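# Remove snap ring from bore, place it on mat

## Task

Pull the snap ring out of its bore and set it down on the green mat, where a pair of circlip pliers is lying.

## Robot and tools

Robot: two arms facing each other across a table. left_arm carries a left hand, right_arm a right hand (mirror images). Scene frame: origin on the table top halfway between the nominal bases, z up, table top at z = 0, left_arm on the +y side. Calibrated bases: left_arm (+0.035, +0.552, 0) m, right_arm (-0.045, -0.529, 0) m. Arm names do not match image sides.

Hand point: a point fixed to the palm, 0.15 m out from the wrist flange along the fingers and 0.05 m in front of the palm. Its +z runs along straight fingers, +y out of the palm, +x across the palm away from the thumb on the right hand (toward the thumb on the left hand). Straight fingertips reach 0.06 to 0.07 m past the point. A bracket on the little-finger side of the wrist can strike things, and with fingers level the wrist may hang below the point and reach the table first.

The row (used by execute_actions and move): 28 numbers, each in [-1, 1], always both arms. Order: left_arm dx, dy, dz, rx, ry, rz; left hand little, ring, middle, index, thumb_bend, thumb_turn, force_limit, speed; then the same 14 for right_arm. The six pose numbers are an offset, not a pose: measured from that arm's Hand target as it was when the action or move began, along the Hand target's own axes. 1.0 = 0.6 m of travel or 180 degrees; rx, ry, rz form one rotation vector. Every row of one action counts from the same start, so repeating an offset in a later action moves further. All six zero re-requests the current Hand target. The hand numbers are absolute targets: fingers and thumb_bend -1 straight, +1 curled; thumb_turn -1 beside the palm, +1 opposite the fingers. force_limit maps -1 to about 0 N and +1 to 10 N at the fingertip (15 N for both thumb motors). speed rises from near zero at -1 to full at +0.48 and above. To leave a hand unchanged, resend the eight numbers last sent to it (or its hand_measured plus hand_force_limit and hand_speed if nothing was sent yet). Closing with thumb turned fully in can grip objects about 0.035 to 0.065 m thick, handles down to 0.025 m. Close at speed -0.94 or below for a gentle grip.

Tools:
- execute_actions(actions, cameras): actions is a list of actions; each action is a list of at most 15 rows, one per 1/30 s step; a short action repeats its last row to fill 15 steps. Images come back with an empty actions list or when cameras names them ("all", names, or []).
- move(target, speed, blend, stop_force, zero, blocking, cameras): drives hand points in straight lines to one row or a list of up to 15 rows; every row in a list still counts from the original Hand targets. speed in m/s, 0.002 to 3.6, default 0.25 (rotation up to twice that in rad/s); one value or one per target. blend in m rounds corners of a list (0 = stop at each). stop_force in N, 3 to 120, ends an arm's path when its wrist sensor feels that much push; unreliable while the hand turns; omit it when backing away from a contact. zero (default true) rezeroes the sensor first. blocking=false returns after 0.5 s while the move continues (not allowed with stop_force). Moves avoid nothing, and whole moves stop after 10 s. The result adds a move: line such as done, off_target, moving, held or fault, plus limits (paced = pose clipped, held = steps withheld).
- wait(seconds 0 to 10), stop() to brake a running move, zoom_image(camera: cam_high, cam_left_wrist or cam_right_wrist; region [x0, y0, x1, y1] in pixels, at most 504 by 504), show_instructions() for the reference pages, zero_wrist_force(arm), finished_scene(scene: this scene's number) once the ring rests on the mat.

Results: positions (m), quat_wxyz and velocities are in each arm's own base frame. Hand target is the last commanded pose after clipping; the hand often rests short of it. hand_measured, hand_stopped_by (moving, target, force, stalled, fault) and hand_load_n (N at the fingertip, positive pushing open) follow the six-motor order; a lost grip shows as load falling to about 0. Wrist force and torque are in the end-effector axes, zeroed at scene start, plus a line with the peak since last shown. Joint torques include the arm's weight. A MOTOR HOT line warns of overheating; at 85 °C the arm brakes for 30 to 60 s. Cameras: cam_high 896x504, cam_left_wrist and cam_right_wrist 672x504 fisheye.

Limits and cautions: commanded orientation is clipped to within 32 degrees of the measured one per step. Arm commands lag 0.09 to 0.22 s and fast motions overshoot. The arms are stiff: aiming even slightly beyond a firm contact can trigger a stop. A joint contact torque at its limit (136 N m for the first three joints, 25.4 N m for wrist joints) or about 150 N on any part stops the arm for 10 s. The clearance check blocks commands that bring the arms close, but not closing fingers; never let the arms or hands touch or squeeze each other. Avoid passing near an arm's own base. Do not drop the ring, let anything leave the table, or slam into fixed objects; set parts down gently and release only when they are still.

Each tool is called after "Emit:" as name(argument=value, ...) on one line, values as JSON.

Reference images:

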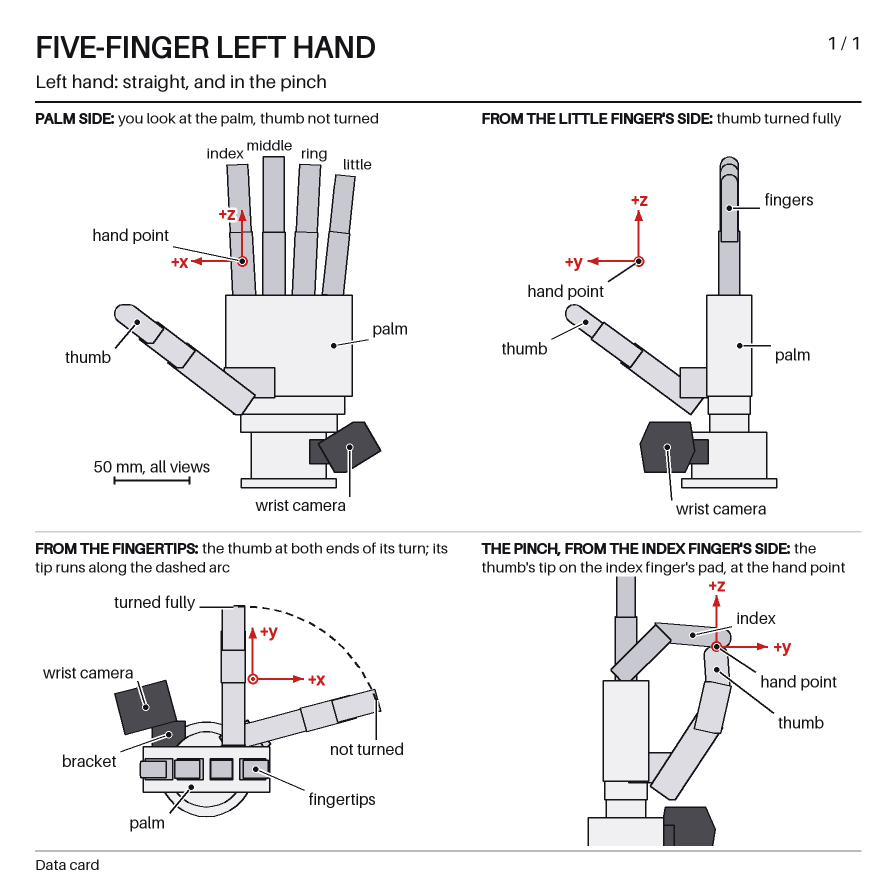

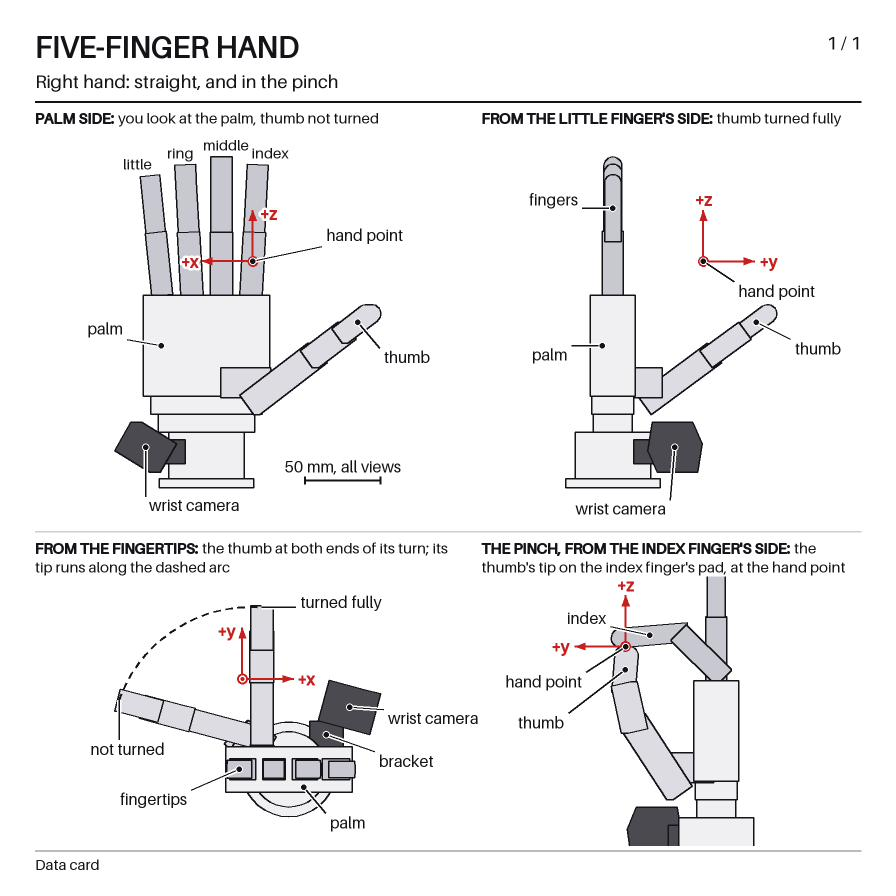

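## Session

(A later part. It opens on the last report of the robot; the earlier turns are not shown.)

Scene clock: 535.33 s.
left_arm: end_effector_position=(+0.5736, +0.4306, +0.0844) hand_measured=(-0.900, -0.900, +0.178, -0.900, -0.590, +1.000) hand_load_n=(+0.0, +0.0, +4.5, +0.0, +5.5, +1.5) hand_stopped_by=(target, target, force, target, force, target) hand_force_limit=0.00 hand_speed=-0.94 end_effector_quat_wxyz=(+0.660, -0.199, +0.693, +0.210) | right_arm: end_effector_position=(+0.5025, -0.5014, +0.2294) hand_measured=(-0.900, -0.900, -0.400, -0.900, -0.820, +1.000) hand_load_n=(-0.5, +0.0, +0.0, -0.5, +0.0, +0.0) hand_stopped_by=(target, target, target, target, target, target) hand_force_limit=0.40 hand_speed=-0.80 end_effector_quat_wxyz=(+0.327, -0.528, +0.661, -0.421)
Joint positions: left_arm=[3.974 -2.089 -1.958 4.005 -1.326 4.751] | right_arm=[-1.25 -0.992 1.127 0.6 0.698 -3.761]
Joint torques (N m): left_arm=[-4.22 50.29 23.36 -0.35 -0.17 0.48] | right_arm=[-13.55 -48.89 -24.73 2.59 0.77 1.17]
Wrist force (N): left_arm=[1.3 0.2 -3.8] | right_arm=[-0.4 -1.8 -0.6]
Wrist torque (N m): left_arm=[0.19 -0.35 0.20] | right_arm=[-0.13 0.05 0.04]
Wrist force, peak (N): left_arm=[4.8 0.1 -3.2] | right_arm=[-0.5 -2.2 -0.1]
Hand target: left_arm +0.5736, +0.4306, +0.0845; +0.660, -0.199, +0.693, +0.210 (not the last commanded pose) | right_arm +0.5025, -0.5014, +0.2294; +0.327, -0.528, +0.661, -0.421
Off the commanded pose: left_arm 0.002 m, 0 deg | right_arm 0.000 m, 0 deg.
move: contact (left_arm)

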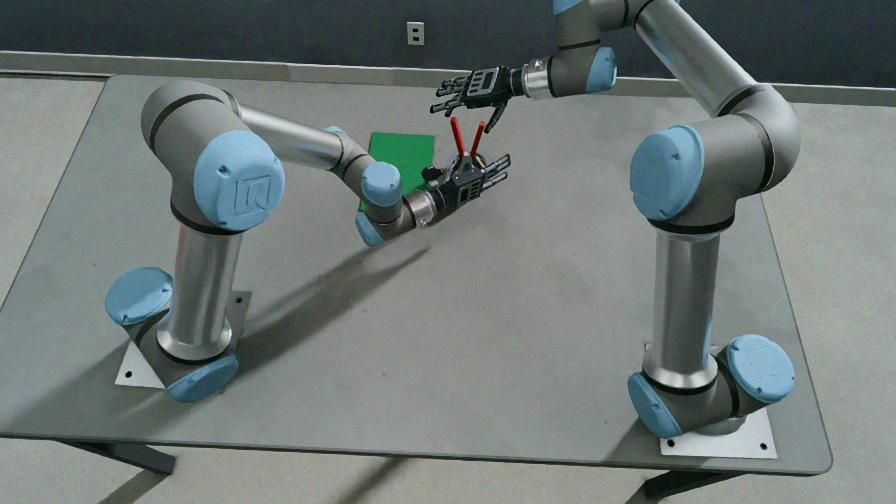

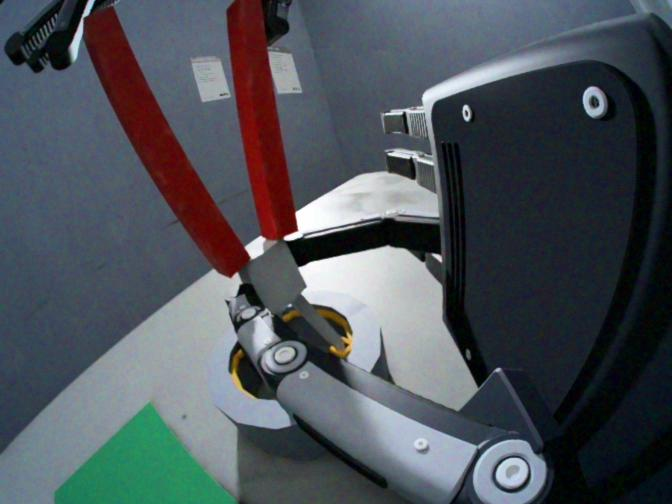

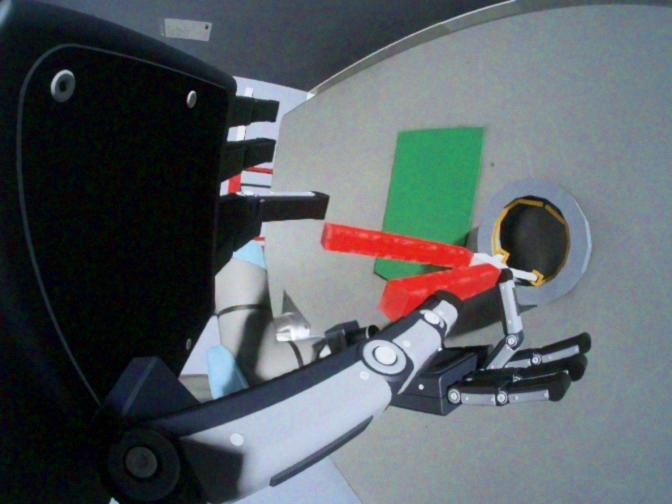

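Emit:
move(target=[0,0,0,0,0,0,-0.9,-0.9,0.64,-0.9,-0.57,1,0.0,-0.94,-0.0004,0.0256,0.0124,0,0,0,-0.9,-0.9,-0.4,-0.9,-0.82,1,0.4,-0.8], speed=0.03)

Emit:
execute_actions(actions=[[[0,0,0,0,0,0,-0.9,-0.9,0.64,-0.9,-0.57,1,0.0,-0.94,0,0,0,0,0,0,-0.9,-0.9,-0.1,-0.9,-0.6,1,-0.8,-0.94]]], cameras=["all"])

Emit:
zoom_image(camera="cam_high", region=[430, 70, 530, 190])

Scene clock: 548.53 s.
left_arm: end_effector_position=(+0.5736, +0.4306, +0.0845) hand_measured=(-0.900, -0.900, +0.178, -0.900, -0.590, +1.000) hand_load_n=(+0.0, +0.0, +4.5, +0.0, +5.5, +3.0) hand_stopped_by=(target, target, force, target, force, target) hand_force_limit=0.00 hand_speed=-0.94 end_effector_quat_wxyz=(+0.660, -0.199, +0.693, +0.210) | right_arm: end_effector_position=(+0.5026, -0.5014, +0.2122) hand_measured=(-0.900, -0.900, -0.400, -0.900, -0.820, +1.000) hand_load_n=(+0.0, +0.0, +0.0, -0.5, +0.0, +0.0) hand_stopped_by=(target, target, target, target, target, target) hand_force_limit=0.40 hand_speed=-0.80 end_effector_quat_wxyz=(+0.327, -0.528, +0.661, -0.421) end_effector_velocity=(+0.000, +0.001, +0.002) end_effector_angular_velocity=(+0.002, +0.001, +0.000)
Joint positions: left_arm=[3.974 -2.089 -1.958 4.005 -1.326 4.751] | right_arm=[-1.25 -0.985 1.16 0.56 0.698 -3.761]
Joint velocities: left_arm=[within noise] | right_arm=[0 0 -0.004 0.007 0 0]
Joint torques (N m): left_arm=[-5.24 48.3 20.59 2.21 -1.75 -1.41] | right_arm=[8.92 -49.22 -25.17 2.97 0.66 1.97]
Wrist force (N): left_arm=[2.9 0.2 -3.3] | right_arm=[-0.7 -1.8 0.1]
Wrist torque (N m): left_arm=[0.23 -0.43 0.20] | right_arm=[-0.15 0.08 0.01]
Wrist force, peak (N): left_arm=[1.5 0.2 -4.1] | right_arm=[-0.7 -3.3 1.1]
Hand target: left_arm +0.5736, +0.4306, +0.0845; +0.660, -0.199, +0.693, +0.210 | right_arm +0.5026, -0.5014, +0.2123; +0.327, -0.528, +0.661, -0.421
Off the commanded pose: left_arm 0.000 m, 0 deg | right_arm 0.000 m, 0 deg.
move: done

Scene clock: 550.57 s.
left_arm: end_effector_position=(+0.5736, +0.4306, +0.0845) hand_measured=(-0.900, -0.900, +0.178, -0.900, -0.590, +1.000) hand_load_n=(+0.0, -0.5, +3.5, +0.0, +6.5, +3.5) hand_stopped_by=(target, target, force, target, force, target) hand_force_limit=0.00 hand_speed=-0.94 end_effector_quat_wxyz=(+0.660, -0.199, +0.693, +0.210) | right_arm: end_effector_position=(+0.5026, -0.5014, +0.2123) hand_measured=(-0.900, -0.900, -0.100, -0.900, -0.722, +1.000) hand_load_n=(+0.0, -0.5, +0.0, +0.0, +1.5, +0.0) hand_stopped_by=(target, target, target, target, force, target) hand_force_limit=-0.80 hand_speed=-0.94 end_effector_quat_wxyz=(+0.327, -0.528, +0.661, -0.421)
Joint positions: left_arm=[3.974 -2.089 -1.958 4.005 -1.326 4.751] | right_arm=[-1.25 -0.986 1.16 0.56 0.698 -3.761]
Joint torques (N m): left_arm=[-3.6 42.56 9.29 2.73 -1.77 -1.43] | right_arm=[10.24 -51.16 -24.92 2.46 -3.05 2.04]
Wrist force (N): left_arm=[1.8 1.0 -4.5] | right_arm=[-0.7 -0.5 -0.3]
Wrist torque (N m): left_arm=[0.20 -0.40 0.17] | right_arm=[-0.16 0.08 0.02]
Wrist force, peak (N): left_arm=[1.8 1.8 -4.7] | right_arm=[-0.9 -2.0 0.4]
Hand target: left_arm +0.5736, +0.4306, +0.0845; +0.660, -0.199, +0.693, +0.210 | right_arm +0.5026, -0.5014, +0.2123; +0.327, -0.528, +0.661, -0.421
Off the commanded pose: left_arm 0.000 m, 0 deg | right_arm 0.000 m, 0 deg.

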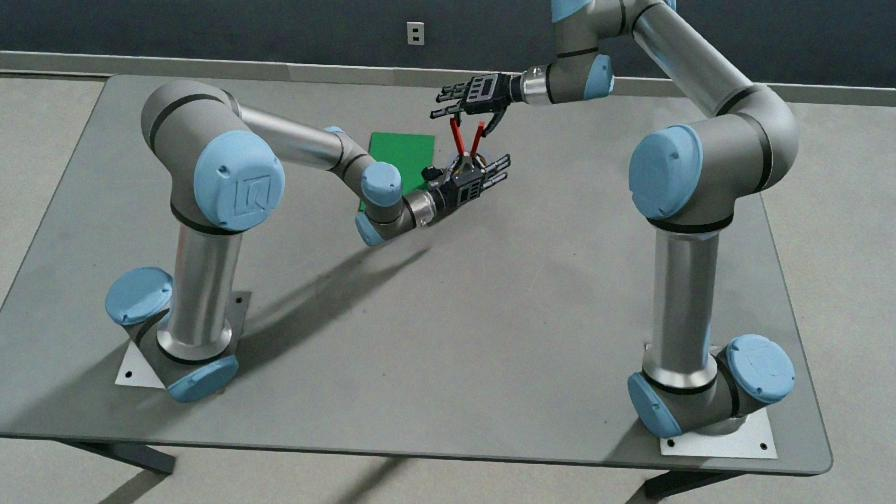

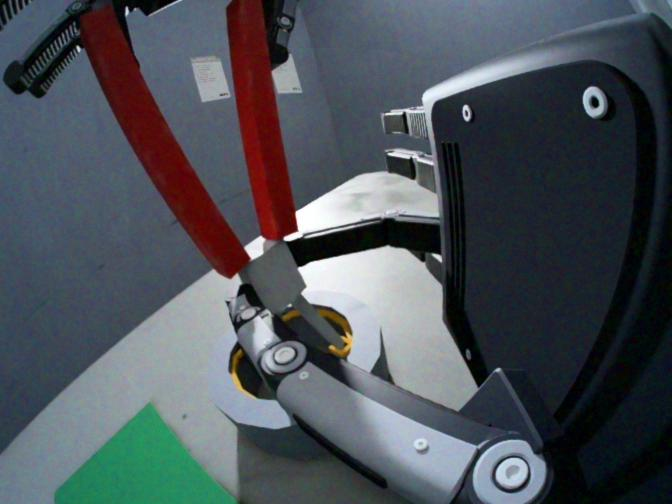

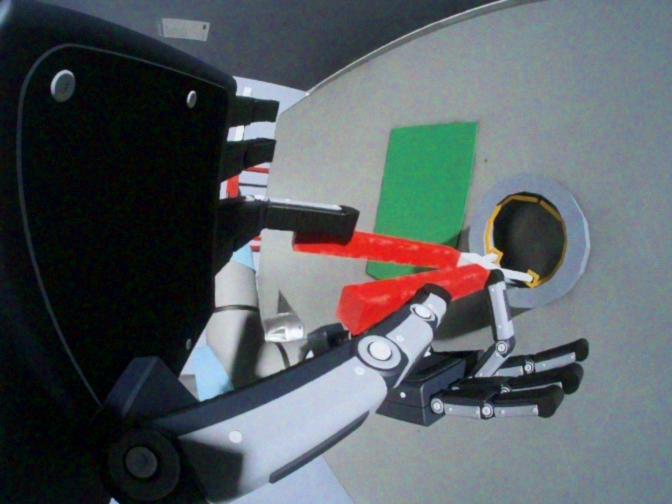

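Scaled by 4.200 from the camera's 896x504 image, which has a finer 1280x720 frame.

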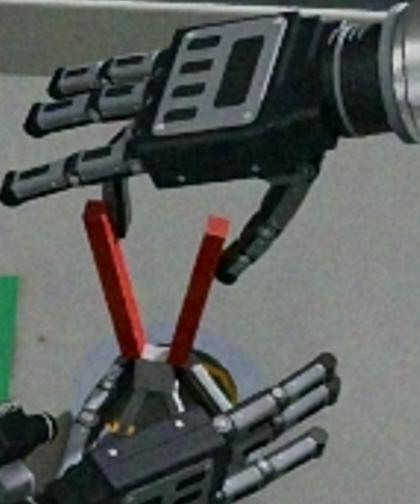

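Emit:
zoom_image(camera="cam_right_wrist", region=[260, 170, 480, 360])

Emit:
zoom_image(camera="cam_left_wrist", region=[0, 0, 320, 200])

Scaled by 2.291 from the camera's 672x504 image, which has a finer 960x720 frame.

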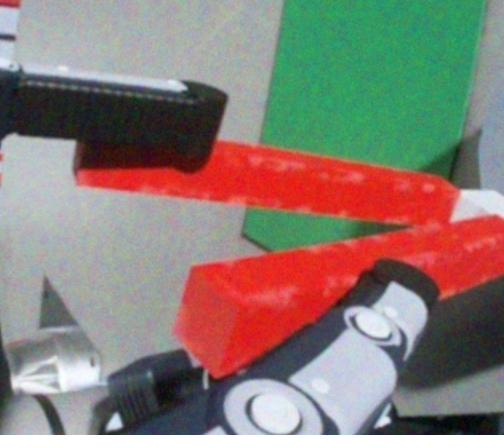

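Scaled by 1.575 from the camera's 672x504 image, which has a finer 960x720 frame.

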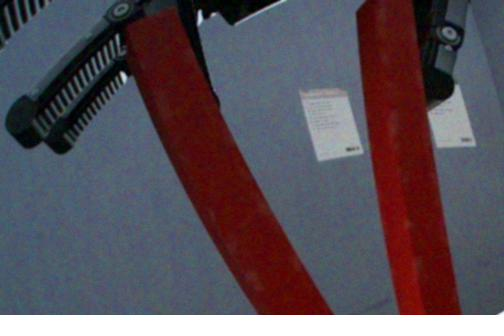

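Emit:
execute_actions(actions=[[[0,0,0,0,0,0,-0.9,-0.9,0.64,-0.9,-0.57,1,0.0,-0.94,0,0,0,0,0,0,-0.9,-0.9,-0.55,-0.9,-0.92,1,-0.8,-0.3]]])

Emit:
move(target=[0,0,0,0,0,0,-0.9,-0.9,0.64,-0.9,-0.57,1,0.0,-0.94,-0.0227,-0.0059,0.0117,0.0006,-0.0451,-0.0216,-0.9,-0.9,-0.55,-0.9,-0.92,1,-0.8,-0.3], speed=0.03, cameras=["all"])

Emit:
zoom_image(camera="cam_high", region=[430, 70, 530, 190])

Emit:
zoom_image(camera="cam_right_wrist", region=[260, 170, 480, 360])

Scene clock: 583.63 s.
left_arm: end_effector_position=(+0.5736, +0.4306, +0.0845) hand_measured=(-0.900, -0.900, +0.178, -0.900, -0.590, +1.000) hand_load_n=(+0.0, +0.0, +4.5, +0.0, +5.5, +3.0) hand_stopped_by=(target, target, force, target, force, target) hand_force_limit=0.00 hand_speed=-0.94 end_effector_quat_wxyz=(+0.660, -0.199, +0.693, +0.210) | right_arm: end_effector_position=(+0.5026, -0.5014, +0.2123) hand_measured=(-0.900, -0.900, -0.550, -0.900, -0.920, +1.000) hand_load_n=(+0.0, +0.0, +0.0, +0.0, +0.0, +0.0) hand_stopped_by=(target, target, target, target, target, target) hand_force_limit=-0.80 hand_speed=-0.30 end_effector_quat_wxyz=(+0.327, -0.528, +0.661, -0.421)
Joint positions: left_arm=[3.974 -2.089 -1.958 4.005 -1.326 4.751] | right_arm=[-1.25 -0.986 1.16 0.56 0.698 -3.761]
Joint torques (N m): left_arm=[0.23 32.45 4.64 2.74 -1.73 -1.42] | right_arm=[10.13 -50.62 -25.49 1.04 -3.12 2.04]
Wrist force (N): left_arm=[2.3 0.1 -3.1] | right_arm=[-0.6 -1.6 0.1]
Wrist torque (N m): left_arm=[0.19 -0.36 0.19] | right_arm=[-0.13 0.05 0.02]
Wrist force, peak (N): left_arm=[2.0 1.4 -4.8] | right_arm=[-0.8 -1.9 0.0]
Hand target: left_arm +0.5736, +0.4306, +0.0845; +0.660, -0.199, +0.693, +0.210 | right_arm +0.5026, -0.5014, +0.2123; +0.327, -0.528, +0.661, -0.421
Off the commanded pose: left_arm 0.000 m, 0 deg | right_arm 0.000 m, 0 deg.

Scene clock: 586.53 s.
left_arm: end_effector_position=(+0.5736, +0.4306, +0.0844) hand_measured=(-0.900, -0.900, +0.178, -0.900, -0.590, +1.000) hand_load_n=(+0.0, +0.0, +3.0, +0.0, +7.0, +3.5) hand_stopped_by=(target, target, force, target, force, target) hand_force_limit=0.00 hand_speed=-0.94 end_effector_quat_wxyz=(+0.660, -0.199, +0.693, +0.210) | right_arm: end_effector_position=(+0.5134, -0.4899, +0.2123) hand_measured=(-0.900, -0.900, -0.550, -0.900, -0.920, +1.000) hand_load_n=(+0.0, +0.0, +0.0, +0.0, +2.0, -0.5) hand_stopped_by=(target, target, target, target, target, target) hand_force_limit=-0.80 hand_speed=-0.30 end_effector_quat_wxyz=(-0.359, +0.579, -0.617, +0.394) end_effector_velocity=(+0.000, -0.001, +0.000) end_effector_angular_velocity=(-0.001, +0.001, -0.004)
Joint positions: left_arm=[3.974 -2.089 -1.958 4.005 -1.326 4.751] | right_arm=[-1.243 -0.894 1.036 0.738 0.594 -3.943]
Joint velocities: left_arm=[within noise] | right_arm=[0 -0.001 0.002 -0.005 0.003 0.004]
Joint torques (N m): left_arm=[3.05 27.77 5.52 2.89 -1.68 -1.36] | right_arm=[7.61 -52.92 -12.19 -0.85 0.62 2.46]
Wrist force (N): left_arm=[1.6 0.9 -6.6] | right_arm=[0.1 -1.5 -2.3]
Wrist torque (N m): left_arm=[0.14 -0.43 0.18] | right_arm=[-0.20 0.07 -0.05]
Wrist force, peak (N): left_arm=[1.6 0.7 -6.8] | right_arm=[0.2 -2.0 -1.9]
Hand target: left_arm +0.5736, +0.4306, +0.0845; +0.660, -0.199, +0.693, +0.210 | right_arm +0.5134, -0.4899, +0.2123; -0.359, +0.579, -0.617, +0.394
Off the commanded pose: left_arm 0.000 m, 0 deg | right_arm 0.000 m, 0 deg.
move: done

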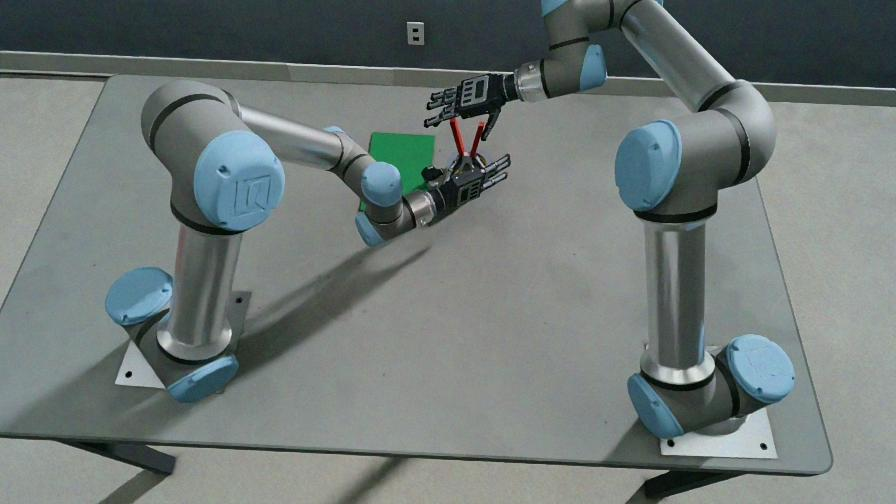

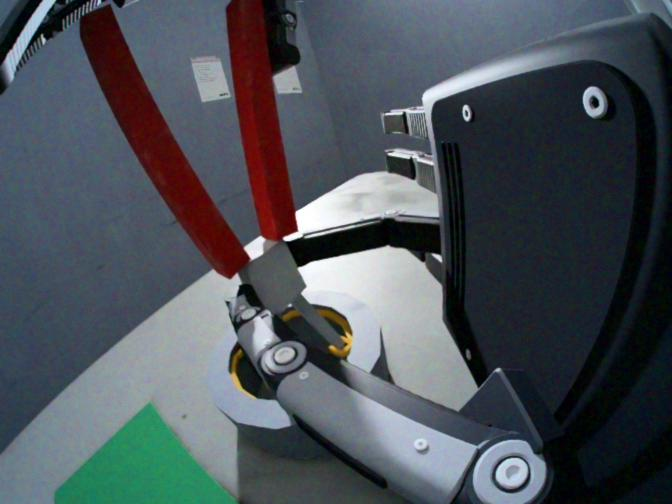

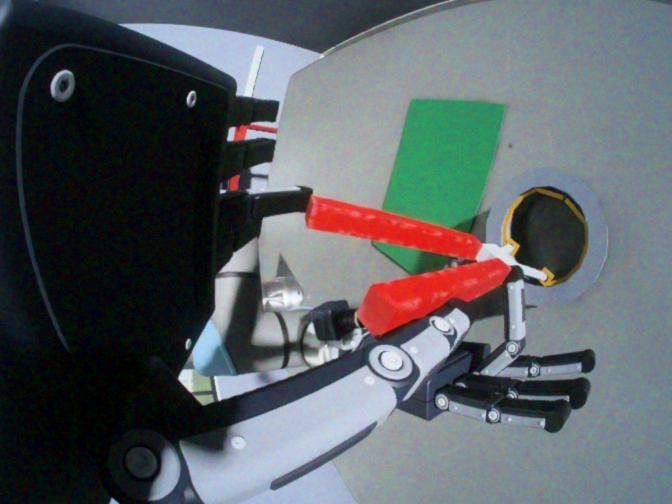

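Scaled by 4.200 from the camera's 896x504 image, which has a finer 1280x720 frame.

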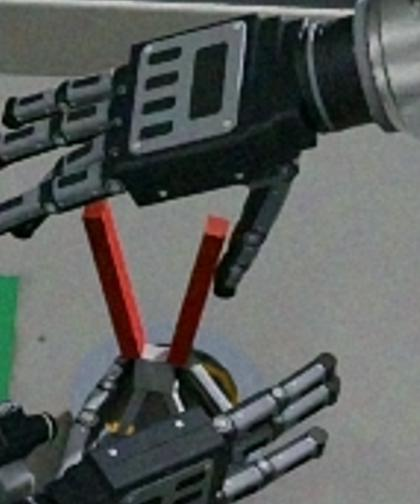

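Scaled by 2.291 from the camera's 672x504 image, which has a finer 960x720 frame.

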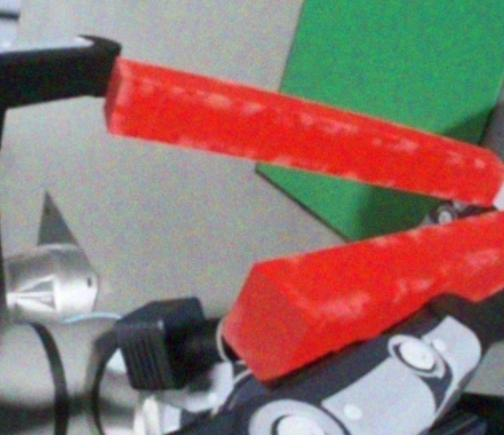

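Emit:
move(target=[0,0,0,0,0,0,-0.9,-0.9,0.64,-0.9,-0.57,1,0.0,-0.94,-0.0008,0.0028,-0.0058,0,0,0,-0.9,-0.9,-0.55,-0.9,-0.92,1,-0.8,-0.3], speed=0.02)

Emit:
execute_actions(actions=[[[0,0,0,0,0,0,-0.9,-0.9,0.64,-0.9,-0.57,1,0.0,-0.94,0,0,0,0,0,0,-0.9,-0.9,-0.2,-0.9,-0.74,1,-0.7,-0.93]]], cameras=["cam_left_wrist", "cam_right_wrist"])

Emit:
zoom_image(camera="cam_right_wrist", region=[260, 170, 480, 360])

Scene clock: 592.40 s.
left_arm: end_effector_position=(+0.5736, +0.4306, +0.0844) hand_measured=(-0.900, -0.900, +0.178, -0.900, -0.590, +1.000) hand_load_n=(+0.0, +0.0, +4.5, +0.0, +5.5, +3.0) hand_stopped_by=(target, target, force, target, force, target) hand_force_limit=0.00 hand_speed=-0.94 end_effector_quat_wxyz=(+0.660, -0.199, +0.693, +0.210) | right_arm: end_effector_position=(+0.5095, -0.4891, +0.2123) hand_measured=(-0.900, -0.900, -0.550, -0.900, -0.920, +1.000) hand_load_n=(+0.0, +0.0, +0.0, +0.0, +0.0, +0.0) hand_stopped_by=(target, target, target, target, target, target) hand_force_limit=-0.80 hand_speed=-0.30 end_effector_quat_wxyz=(-0.359, +0.579, -0.617, +0.394)
Joint positions: left_arm=[3.974 -2.089 -1.958 4.005 -1.326 4.751] | right_arm=[-1.249 -0.9 1.048 0.739 0.59 -3.951]
Joint torques (N m): left_arm=[6.1 28.05 7.48 2.81 -0.93 -1.37] | right_arm=[-3.15 -43.32 -24.02 2.74 -2.62 -0.24]
Wrist force (N): left_arm=[2.6 -0.2 -2.7] | right_arm=[-0.3 -1.5 -0.1]
Wrist torque (N m): left_arm=[0.18 -0.38 0.20] | right_arm=[-0.07 0.03 0.04]
Wrist force, peak (N): left_arm=[2.0 0.7 -6.9] | right_arm=[-0.1 -1.5 -2.5]
Hand target: left_arm +0.5736, +0.4306, +0.0845; +0.660, -0.199, +0.693, +0.210 | right_arm +0.5096, -0.4892, +0.2123; -0.359, +0.579, -0.617, +0.394
Off the commanded pose: left_arm 0.000 m, 0 deg | right_arm 0.000 m, 0 deg.
move: done

Scene clock: 593.73 s.
left_arm: end_effector_position=(+0.5736, +0.4306, +0.0844) hand_measured=(-0.900, -0.900, +0.178, -0.900, -0.590, +1.000) hand_load_n=(+0.0, +0.0, +4.0, +0.0, +6.0, +3.5) hand_stopped_by=(target, target, force, target, force, target) hand_force_limit=0.00 hand_speed=-0.94 end_effector_quat_wxyz=(+0.660, -0.199, +0.693, +0.210) | right_arm: end_effector_position=(+0.5096, -0.4892, +0.2123) hand_measured=(-0.900, -0.900, -0.342, -0.900, -0.818, +1.000) hand_load_n=(+0.0, +0.0, +2.0, +0.0, +3.0, +0.0) hand_stopped_by=(target, target, force, target, force, target) hand_force_limit=-0.70 hand_speed=-0.93 end_effector_quat_wxyz=(-0.359, +0.579, -0.617, +0.394)
Joint positions: left_arm=[3.974 -2.089 -1.958 4.005 -1.326 4.751] | right_arm=[-1.249 -0.9 1.047 0.739 0.59 -3.95]
Joint torques (N m): left_arm=[5.68 28.34 7.6 2.74 -0.77 -1.44] | right_arm=[10.3 -39.86 -25.19 -0.39 0.3 1.99]
Wrist force (N): left_arm=[1.4 0.4 -3.6] | right_arm=[-0.6 -1.9 -0.4]
Wrist torque (N m): left_arm=[0.24 -0.41 0.18] | right_arm=[-0.09 0.08 0.00]
Wrist force, peak (N): left_arm=[1.2 1.1 -5.5] | right_arm=[-0.3 -2.1 -0.3]
Hand target: left_arm +0.5736, +0.4306, +0.0845; +0.660, -0.199, +0.693, +0.210 | right_arm +0.5096, -0.4892, +0.2123; -0.359, +0.579, -0.617, +0.394
Off the commanded pose: left_arm 0.000 m, 0 deg | right_arm 0.000 m, 0 deg.
Images, in order (width x height): cam_left_wrist 672x504, cam_right_wrist 672x504.

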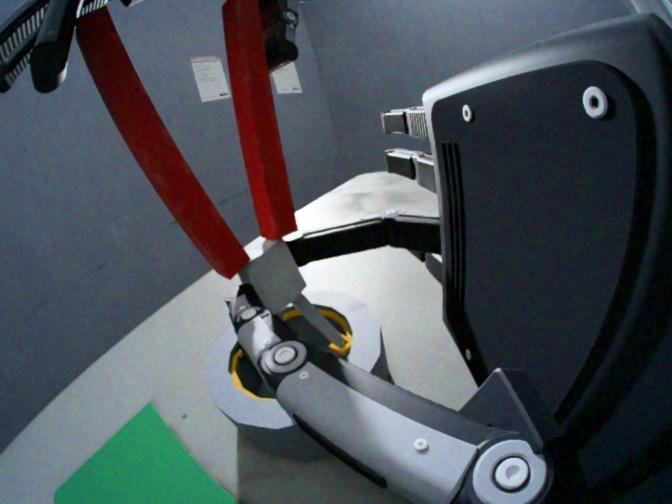

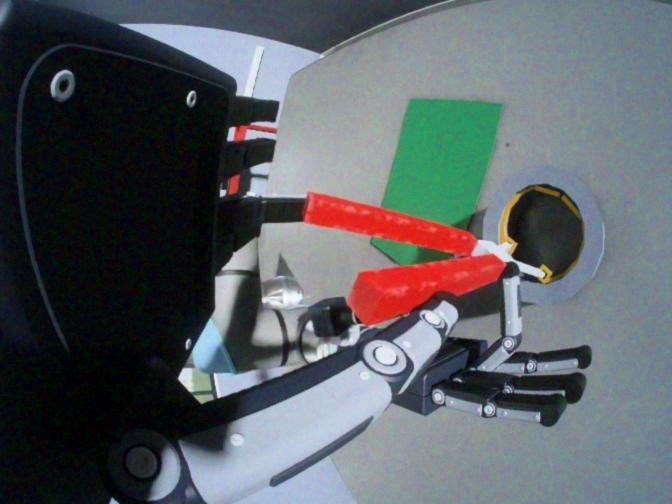

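Scaled by 2.291 from the camera's 672x504 image, which has a finer 960x720 frame.

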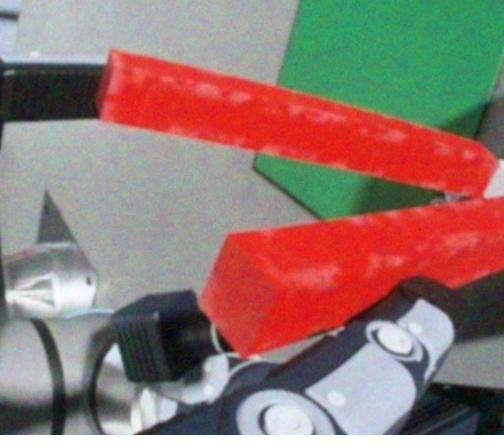

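Emit:
execute_actions(actions=[[[0,0,0,0,0,0,-0.9,-0.9,0.64,-0.9,-0.57,1,0.0,-0.94,0,0,0,0,0,0,-0.9,-0.9,-0.2,-0.9,-0.74,1,1,-0.9]]], cameras=["cam_right_wrist"])

Emit:
zoom_image(camera="cam_right_wrist", region=[490, 160, 620, 320])

Scene clock: 599.43 s.
left_arm: end_effector_position=(+0.5736, +0.4306, +0.0844) hand_measured=(-0.900, -0.900, +0.178, -0.900, -0.590, +1.000) hand_load_n=(+0.0, +0.0, +4.0, +0.0, +6.0, +3.5) hand_stopped_by=(target, target, force, target, force, target) hand_force_limit=0.00 hand_speed=-0.94 end_effector_quat_wxyz=(+0.660, -0.199, +0.693, +0.210) | right_arm: end_effector_position=(+0.5096, -0.4892, +0.2123) hand_measured=(-0.900, -0.900, -0.342, -0.900, -0.818, +1.000) hand_load_n=(+0.0, +0.0, +2.0, +0.0, +3.0, +0.0) hand_stopped_by=(target, target, force, target, force, target) hand_force_limit=1.00 hand_speed=-0.90 end_effector_quat_wxyz=(-0.359, +0.579, -0.617, +0.394)
Joint positions: left_arm=[3.974 -2.089 -1.958 4.005 -1.326 4.751] | right_arm=[-1.249 -0.9 1.047 0.739 0.59 -3.95]
Joint torques (N m): left_arm=[5.55 28.47 9.38 2.63 -0.16 -1.37] | right_arm=[9.97 -46.42 -22.88 -0.5 -1.88 2.01]
Wrist force (N): left_arm=[1.4 0.3 -3.4] | right_arm=[-0.6 -1.8 -0.1]
Wrist torque (N m): left_arm=[0.23 -0.38 0.17] | right_arm=[-0.11 0.08 0.00]
Wrist force, peak (N): left_arm=[1.7 0.6 -3.8] | right_arm=[-0.5 -2.2 -0.4]
Hand target: left_arm +0.5736, +0.4306, +0.0845; +0.660, -0.199, +0.693, +0.210 | right_arm +0.5096, -0.4892, +0.2123; -0.359, +0.579, -0.617, +0.394
Off the commanded pose: left_arm 0.000 m, 0 deg | right_arm 0.000 m, 0 deg.
Images, in order (width x height): cam_right_wrist 672x504.

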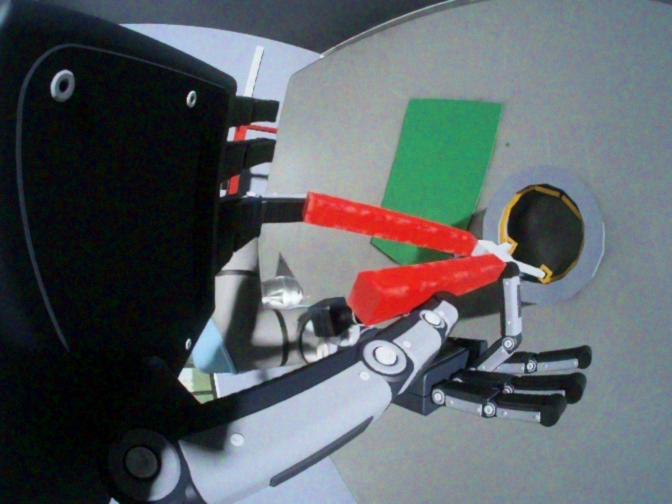

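Scaled by 3.150 from the camera's 672x504 image, which has a finer 960x720 frame.

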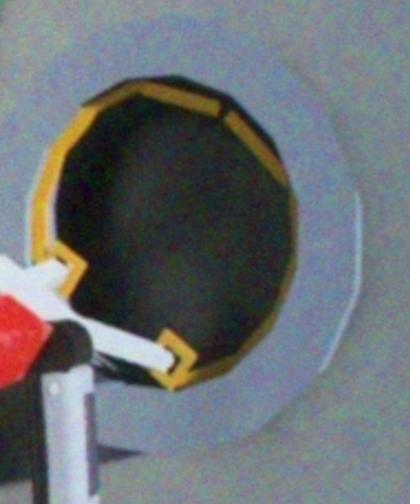

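Emit:
execute_actions(actions=[[[0,0,0,0,0,0,-0.9,-0.9,0.64,-0.9,-0.57,1,0.0,-0.94,0,0,0,0,0,0,-0.9,-0.9,-0.19,-0.9,-0.73,1,1,-0.88]]], cameras=["cam_right_wrist"])

Emit:
zoom_image(camera="cam_right_wrist", region=[490, 160, 620, 320])

Scene clock: 602.00 s.
left_arm: end_effector_position=(+0.5736, +0.4306, +0.0844) hand_measured=(-0.900, -0.900, +0.178, -0.900, -0.590, +1.000) hand_load_n=(+0.0, +0.0, +3.5, +0.0, +7.0, +2.0) hand_stopped_by=(target, target, force, target, force, target) hand_force_limit=0.00 hand_speed=-0.94 end_effector_quat_wxyz=(+0.660, -0.199, +0.693, +0.210) | right_arm: end_effector_position=(+0.5096, -0.4891, +0.2123) hand_measured=(-0.900, -0.900, -0.192, -0.900, -0.736, +1.000) hand_load_n=(+0.0, +0.0, +7.0, +0.0, +12.0, +1.0) hand_stopped_by=(target, target, target, target, stalled, target) hand_force_limit=1.00 hand_speed=-0.88 end_effector_quat_wxyz=(-0.359, +0.579, -0.617, +0.394)
Joint positions: left_arm=[3.974 -2.089 -1.958 4.005 -1.326 4.751] | right_arm=[-1.249 -0.9 1.047 0.739 0.59 -3.95]
Joint torques (N m): left_arm=[5.22 28.28 10.12 2.57 0.35 -1.48] | right_arm=[6.21 -50.9 -20.71 0.32 -1.31 2.04]
Wrist force (N): left_arm=[2.4 -0.3 -3.6] | right_arm=[-0.3 0.0 0.6]
Wrist torque (N m): left_arm=[0.23 -0.33 0.17] | right_arm=[-0.10 0.02 0.01]
Wrist force, peak (N): left_arm=[3.0 -0.4 -3.6] | right_arm=[-0.4 -6.2 0.6]
Hand target: left_arm +0.5736, +0.4306, +0.0845; +0.660, -0.199, +0.693, +0.210 | right_arm +0.5096, -0.4892, +0.2123; -0.359, +0.579, -0.617, +0.394
Off the commanded pose: left_arm 0.000 m, 0 deg | right_arm 0.000 m, 0 deg.
Images, in order (width x height): cam_right_wrist 672x504.

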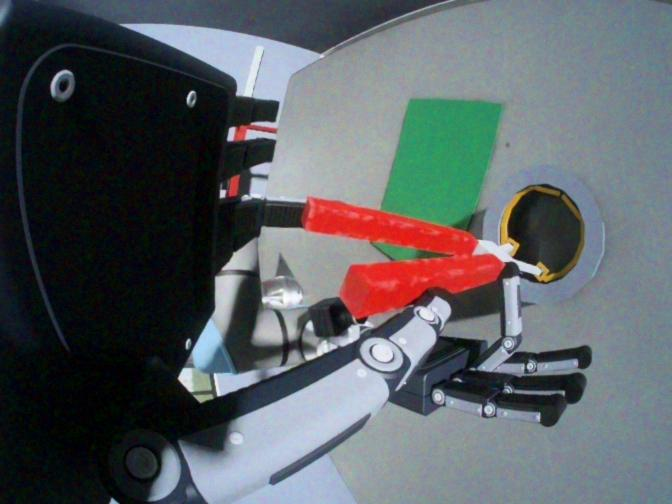

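Scaled by 3.150 from the camera's 672x504 image, which has a finer 960x720 frame.

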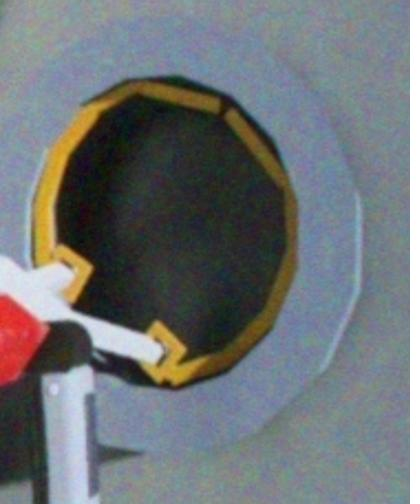

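Emit:
execute_actions(actions=[[[0,0,0,0,0,0,-0.9,-0.9,0.64,-0.9,-0.57,1,0.0,-0.94,0,0,0,0,0,0,-0.9,-0.9,-0.02,-0.9,-0.6,1,1,-0.88]]], cameras=["cam_left_wrist", "cam_right_wrist"])

Emit:
zoom_image(camera="cam_right_wrist", region=[490, 160, 620, 320])

Scene clock: 605.30 s.
left_arm: end_effector_position=(+0.5736, +0.4306, +0.0844) hand_measured=(-0.900, -0.900, +0.178, -0.900, -0.590, +1.000) hand_load_n=(+0.0, +0.0, +3.5, +0.0, +6.5, +1.5) hand_stopped_by=(target, target, force, target, force, target) hand_force_limit=0.00 hand_speed=-0.94 end_effector_quat_wxyz=(+0.660, -0.199, +0.693, +0.210) | right_arm: end_effector_position=(+0.5096, -0.4892, +0.2123) hand_measured=(-0.900, -0.900, -0.074, -0.900, -0.680, +1.000) hand_load_n=(+0.0, +0.0, +10.5, +0.0, +14.5, +0.5) hand_stopped_by=(target, target, force, target, force, target) hand_force_limit=1.00 hand_speed=-0.88 end_effector_quat_wxyz=(-0.359, +0.579, -0.617, +0.394)
Joint positions: left_arm=[3.974 -2.089 -1.958 4.005 -1.326 4.751] | right_arm=[-1.249 -0.9 1.047 0.739 0.59 -3.95]
Joint torques (N m): left_arm=[5.15 28.23 11.3 2.65 0.97 -1.39] | right_arm=[-9.12 -51.38 -18.11 3.32 0.4 1.96]
Wrist force (N): left_arm=[4.2 -0.8 -2.9] | right_arm=[0.0 -1.8 0.9]
Wrist torque (N m): left_arm=[0.27 -0.42 0.20] | right_arm=[-0.14 -0.01 -0.03]
Wrist force, peak (N): left_arm=[4.1 -1.0 -3.1] | right_arm=[-0.6 -2.3 1.8]
Hand target: left_arm +0.5736, +0.4306, +0.0845; +0.660, -0.199, +0.693, +0.210 | right_arm +0.5096, -0.4892, +0.2123; -0.359, +0.579, -0.617, +0.394
Off the commanded pose: left_arm 0.000 m, 0 deg | right_arm 0.000 m, 0 deg.
Images, in order (width x height): cam_left_wrist 672x504, cam_right_wrist 672x504.

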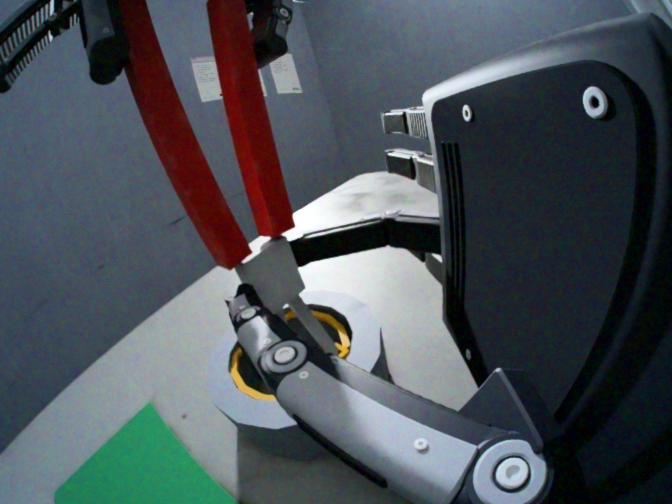

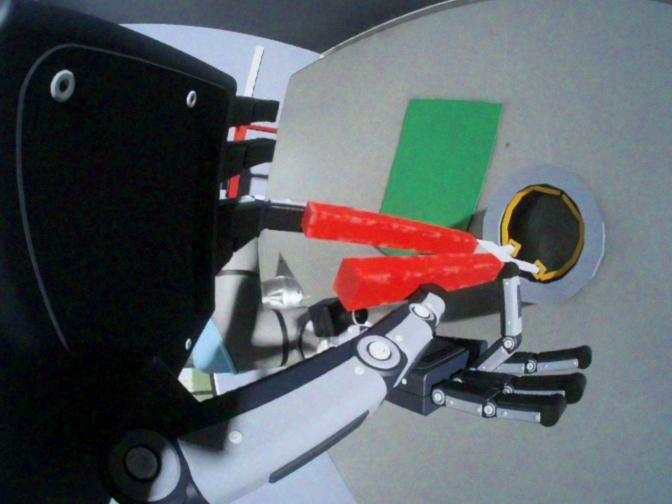

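Scaled by 3.150 from the camera's 672x504 image, which has a finer 960x720 frame.

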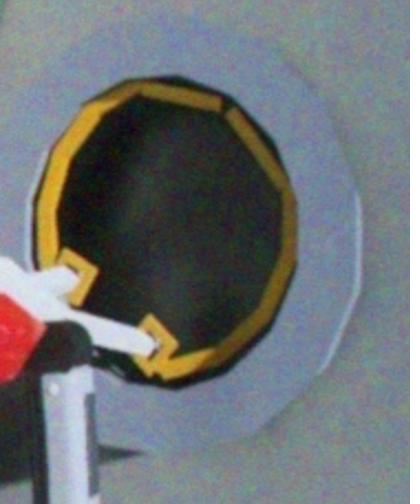

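Emit:
execute_actions(actions=[[[0,0,0,0,0,0,-0.9,-0.9,0.66,-0.9,-0.54,1,0.1,-0.94,0,0,0,0,0,0,-0.9,-0.9,-0.02,-0.9,-0.6,1,1,-0.88]]])

Emit:
move(target=[-0.005,0.0001,-0.0002,0,0,0,-0.9,-0.9,0.66,-0.9,-0.54,1,0.1,-0.94,0.0001,-0.0045,-0.0022,0,0,0,-0.9,-0.9,-0.02,-0.9,-0.6,1,1,-0.88], speed=0.01, cameras=["cam_left_wrist", "cam_right_wrist"])

Emit:
zoom_image(camera="cam_right_wrist", region=[490, 160, 620, 320])

Emit:
zoom_image(camera="cam_left_wrist", region=[200, 280, 400, 460])

Scene clock: 612.60 s.
left_arm: end_effector_position=(+0.5736, +0.4306, +0.0844) hand_measured=(-0.900, -0.900, +0.182, -0.900, -0.588, +1.000) hand_load_n=(+0.0, +0.0, +5.5, +0.0, +7.5, +1.5) hand_stopped_by=(target, target, force, target, force, target) hand_force_limit=0.10 hand_speed=-0.94 end_effector_quat_wxyz=(+0.660, -0.199, +0.693, +0.210) | right_arm: end_effector_position=(+0.5096, -0.4892, +0.2123) hand_measured=(-0.900, -0.900, -0.074, -0.900, -0.680, +1.000) hand_load_n=(-0.5, +0.0, +10.5, +0.0, +14.5, +1.0) hand_stopped_by=(target, target, force, target, force, target) hand_force_limit=1.00 hand_speed=-0.88 end_effector_quat_wxyz=(-0.359, +0.579, -0.617, +0.394)
Joint positions: left_arm=[3.974 -2.089 -1.958 4.005 -1.326 4.751] | right_arm=[-1.249 -0.9 1.047 0.739 0.59 -3.95]
Joint torques (N m): left_arm=[4.91 28.56 12.82 2.67 1.08 -1.38] | right_arm=[-9.63 -51.08 -15.36 3.31 -2.65 1.97]
Wrist force (N): left_arm=[4.1 -1.3 -2.2] | right_arm=[-0.5 -2.1 1.0]
Wrist torque (N m): left_arm=[0.21 -0.34 0.19] | right_arm=[-0.09 0.06 -0.05]
Wrist force, peak (N): left_arm=[4.3 -1.4 -3.4] | right_arm=[-0.3 -2.4 1.3]
Hand target: left_arm +0.5736, +0.4306, +0.0845; +0.660, -0.199, +0.693, +0.210 | right_arm +0.5096, -0.4892, +0.2123; -0.359, +0.579, -0.617, +0.394
Off the commanded pose: left_arm 0.000 m, 0 deg | right_arm 0.000 m, 0 deg.

Scene clock: 613.30 s.
left_arm: end_effector_position=(+0.5736, +0.4306, +0.0875) hand_measured=(-0.900, -0.900, +0.182, -0.900, -0.588, +1.000) hand_load_n=(+0.0, +0.0, +5.5, +0.0, +7.5, +2.0) hand_stopped_by=(target, target, force, target, force, target) hand_force_limit=0.10 hand_speed=-0.94 end_effector_quat_wxyz=(+0.660, -0.199, +0.693, +0.210) | right_arm: end_effector_position=(+0.5095, -0.4892, +0.2154) hand_measured=(-0.900, -0.900, -0.074, -0.900, -0.680, +1.000) hand_load_n=(+0.0, +0.0, +11.0, +0.0, +14.0, +0.5) hand_stopped_by=(target, target, force, target, force, target) hand_force_limit=1.00 hand_speed=-0.88 end_effector_quat_wxyz=(-0.359, +0.579, -0.617, +0.394)
Joint positions: left_arm=[3.974 -2.082 -1.957 3.998 -1.326 4.751] | right_arm=[-1.249 -0.901 1.042 0.746 0.59 -3.95]
Joint torques (N m): left_arm=[-4.8 42.35 21.97 1.44 -1.62 -1.42] | right_arm=[-11.69 -51.4 -18.55 2.11 -3.46 -0.55]
Wrist force (N): left_arm=[4.5 0.5 -1.2] | right_arm=[-0.7 -1.1 3.0]
Wrist torque (N m): left_arm=[0.33 -0.34 0.15] | right_arm=[-0.12 -0.03 -0.05]
Wrist force, peak (N): left_arm=[4.3 -1.3 -2.1] | right_arm=[-0.9 -1.3 3.3]
Hand target: left_arm +0.5736, +0.4306, +0.0875; +0.660, -0.199, +0.693, +0.210 | right_arm +0.5095, -0.4892, +0.2153; -0.359, +0.579, -0.617, +0.394
Off the commanded pose: left_arm 0.000 m, 0 deg | right_arm 0.000 m, 0 deg.
move: done
Images, in order (width x height): cam_left_wrist 672x504, cam_right_wrist 672x504.

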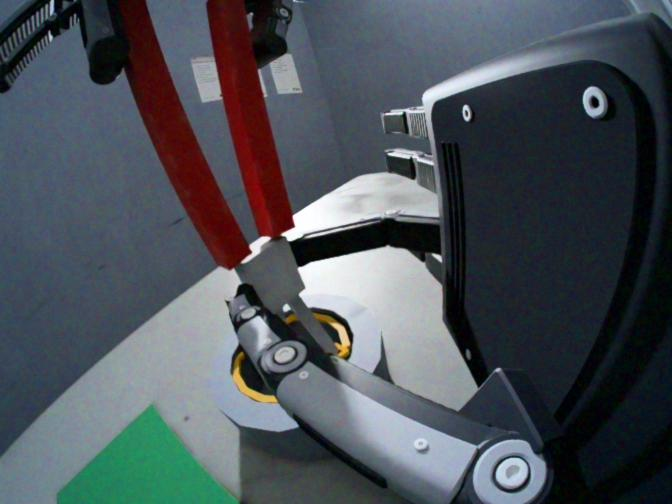

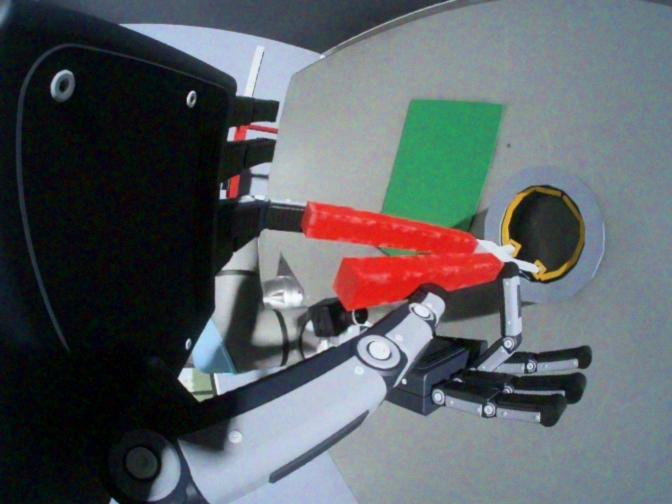

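Scaled by 3.150 from the camera's 672x504 image, which has a finer 960x720 frame.

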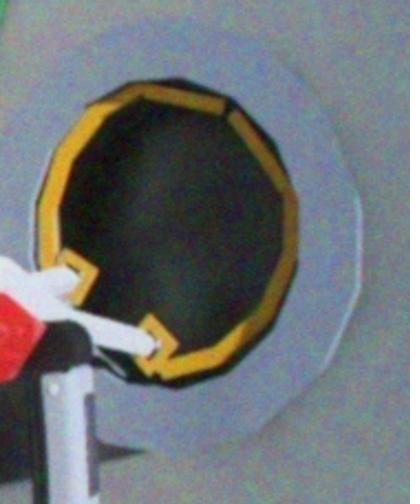

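Scaled by 2.520 from the camera's 672x504 image, which has a finer 960x720 frame.

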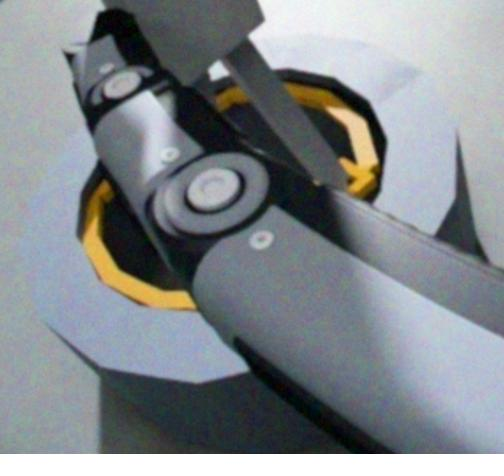

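Emit:
move(target=[-0.005,0.0001,-0.0002,0,0,0,-0.9,-0.9,0.66,-0.9,-0.54,1,0.1,-0.94,0.0001,-0.0045,-0.0022,0,0,0,-0.9,-0.9,-0.02,-0.9,-0.6,1,1,-0.88], speed=0.01, cameras=["cam_left_wrist", "cam_right_wrist"])

Emit:
zoom_image(camera="cam_right_wrist", region=[490, 160, 620, 320])

Emit:
zoom_image(camera="cam_left_wrist", region=[200, 280, 400, 460])

Scene clock: 616.87 s.
left_arm: end_effector_position=(+0.5736, +0.4305, +0.0905) hand_measured=(-0.900, -0.900, +0.182, -0.900, -0.588, +1.000) hand_load_n=(+0.0, +0.0, +5.0, -0.5, +7.5, +2.5) hand_stopped_by=(target, target, force, target, force, target) hand_force_limit=0.10 hand_speed=-0.94 end_effector_quat_wxyz=(+0.660, -0.199, +0.693, +0.210) | right_arm: end_effector_position=(+0.5095, -0.4892, +0.2184) hand_measured=(-0.900, -0.900, -0.074, -0.900, -0.680, +1.000) hand_load_n=(+0.0, +0.0, +9.5, +0.0, +13.5, +0.5) hand_stopped_by=(target, target, force, target, force, target) hand_force_limit=1.00 hand_speed=-0.88 end_effector_quat_wxyz=(-0.359, +0.579, -0.617, +0.394)
Joint positions: left_arm=[3.974 -2.076 -1.956 3.99 -1.326 4.751] | right_arm=[-1.249 -0.902 1.036 0.753 0.59 -3.951]
Joint torques (N m): left_arm=[-6.55 44.5 24.44 2.42 -2.18 -1.21] | right_arm=[-13.01 -54.53 -20.65 1.9 -3.58 -2]
Wrist force (N): left_arm=[6.5 0.0 -2.4] | right_arm=[-0.6 3.0 2.2]
Wrist torque (N m): left_arm=[0.30 -0.36 0.13] | right_arm=[-0.09 0.01 0.06]
Wrist force, peak (N): left_arm=[6.8 -0.3 -2.3] | right_arm=[-0.6 3.0 2.2]
Hand target: left_arm +0.5736, +0.4306, +0.0905; +0.660, -0.199, +0.693, +0.210 | right_arm +0.5095, -0.4892, +0.2183; -0.359, +0.579, -0.617, +0.394
Off the commanded pose: left_arm 0.000 m, 0 deg | right_arm 0.000 m, 0 deg.
move: done
Images, in order (width x height): cam_left_wrist 672x504, cam_right_wrist 672x504.

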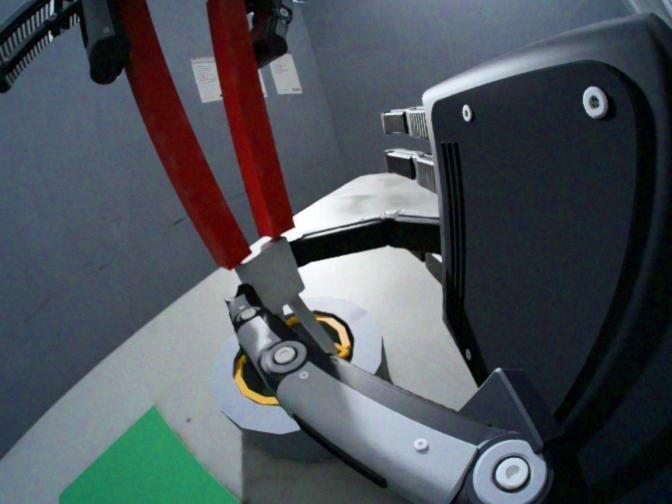

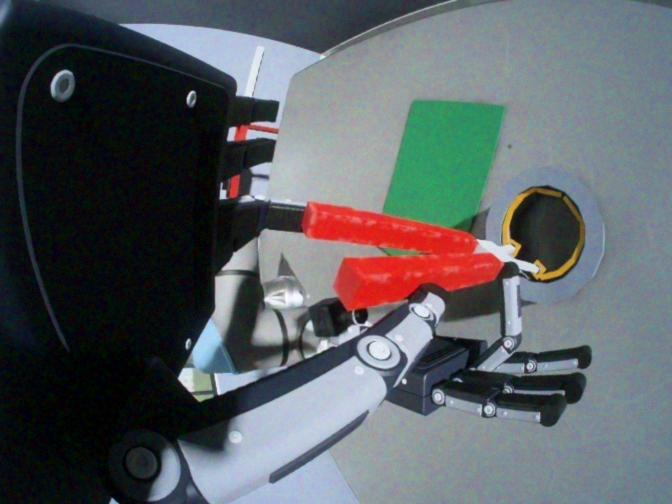

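Scaled by 3.150 from the camera's 672x504 image, which has a finer 960x720 frame.

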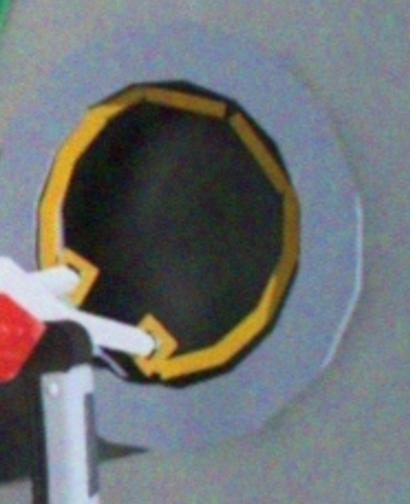

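Scaled by 2.520 from the camera's 672x504 image, which has a finer 960x720 frame.

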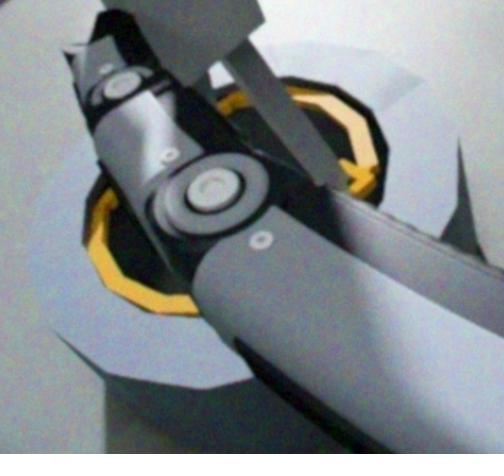

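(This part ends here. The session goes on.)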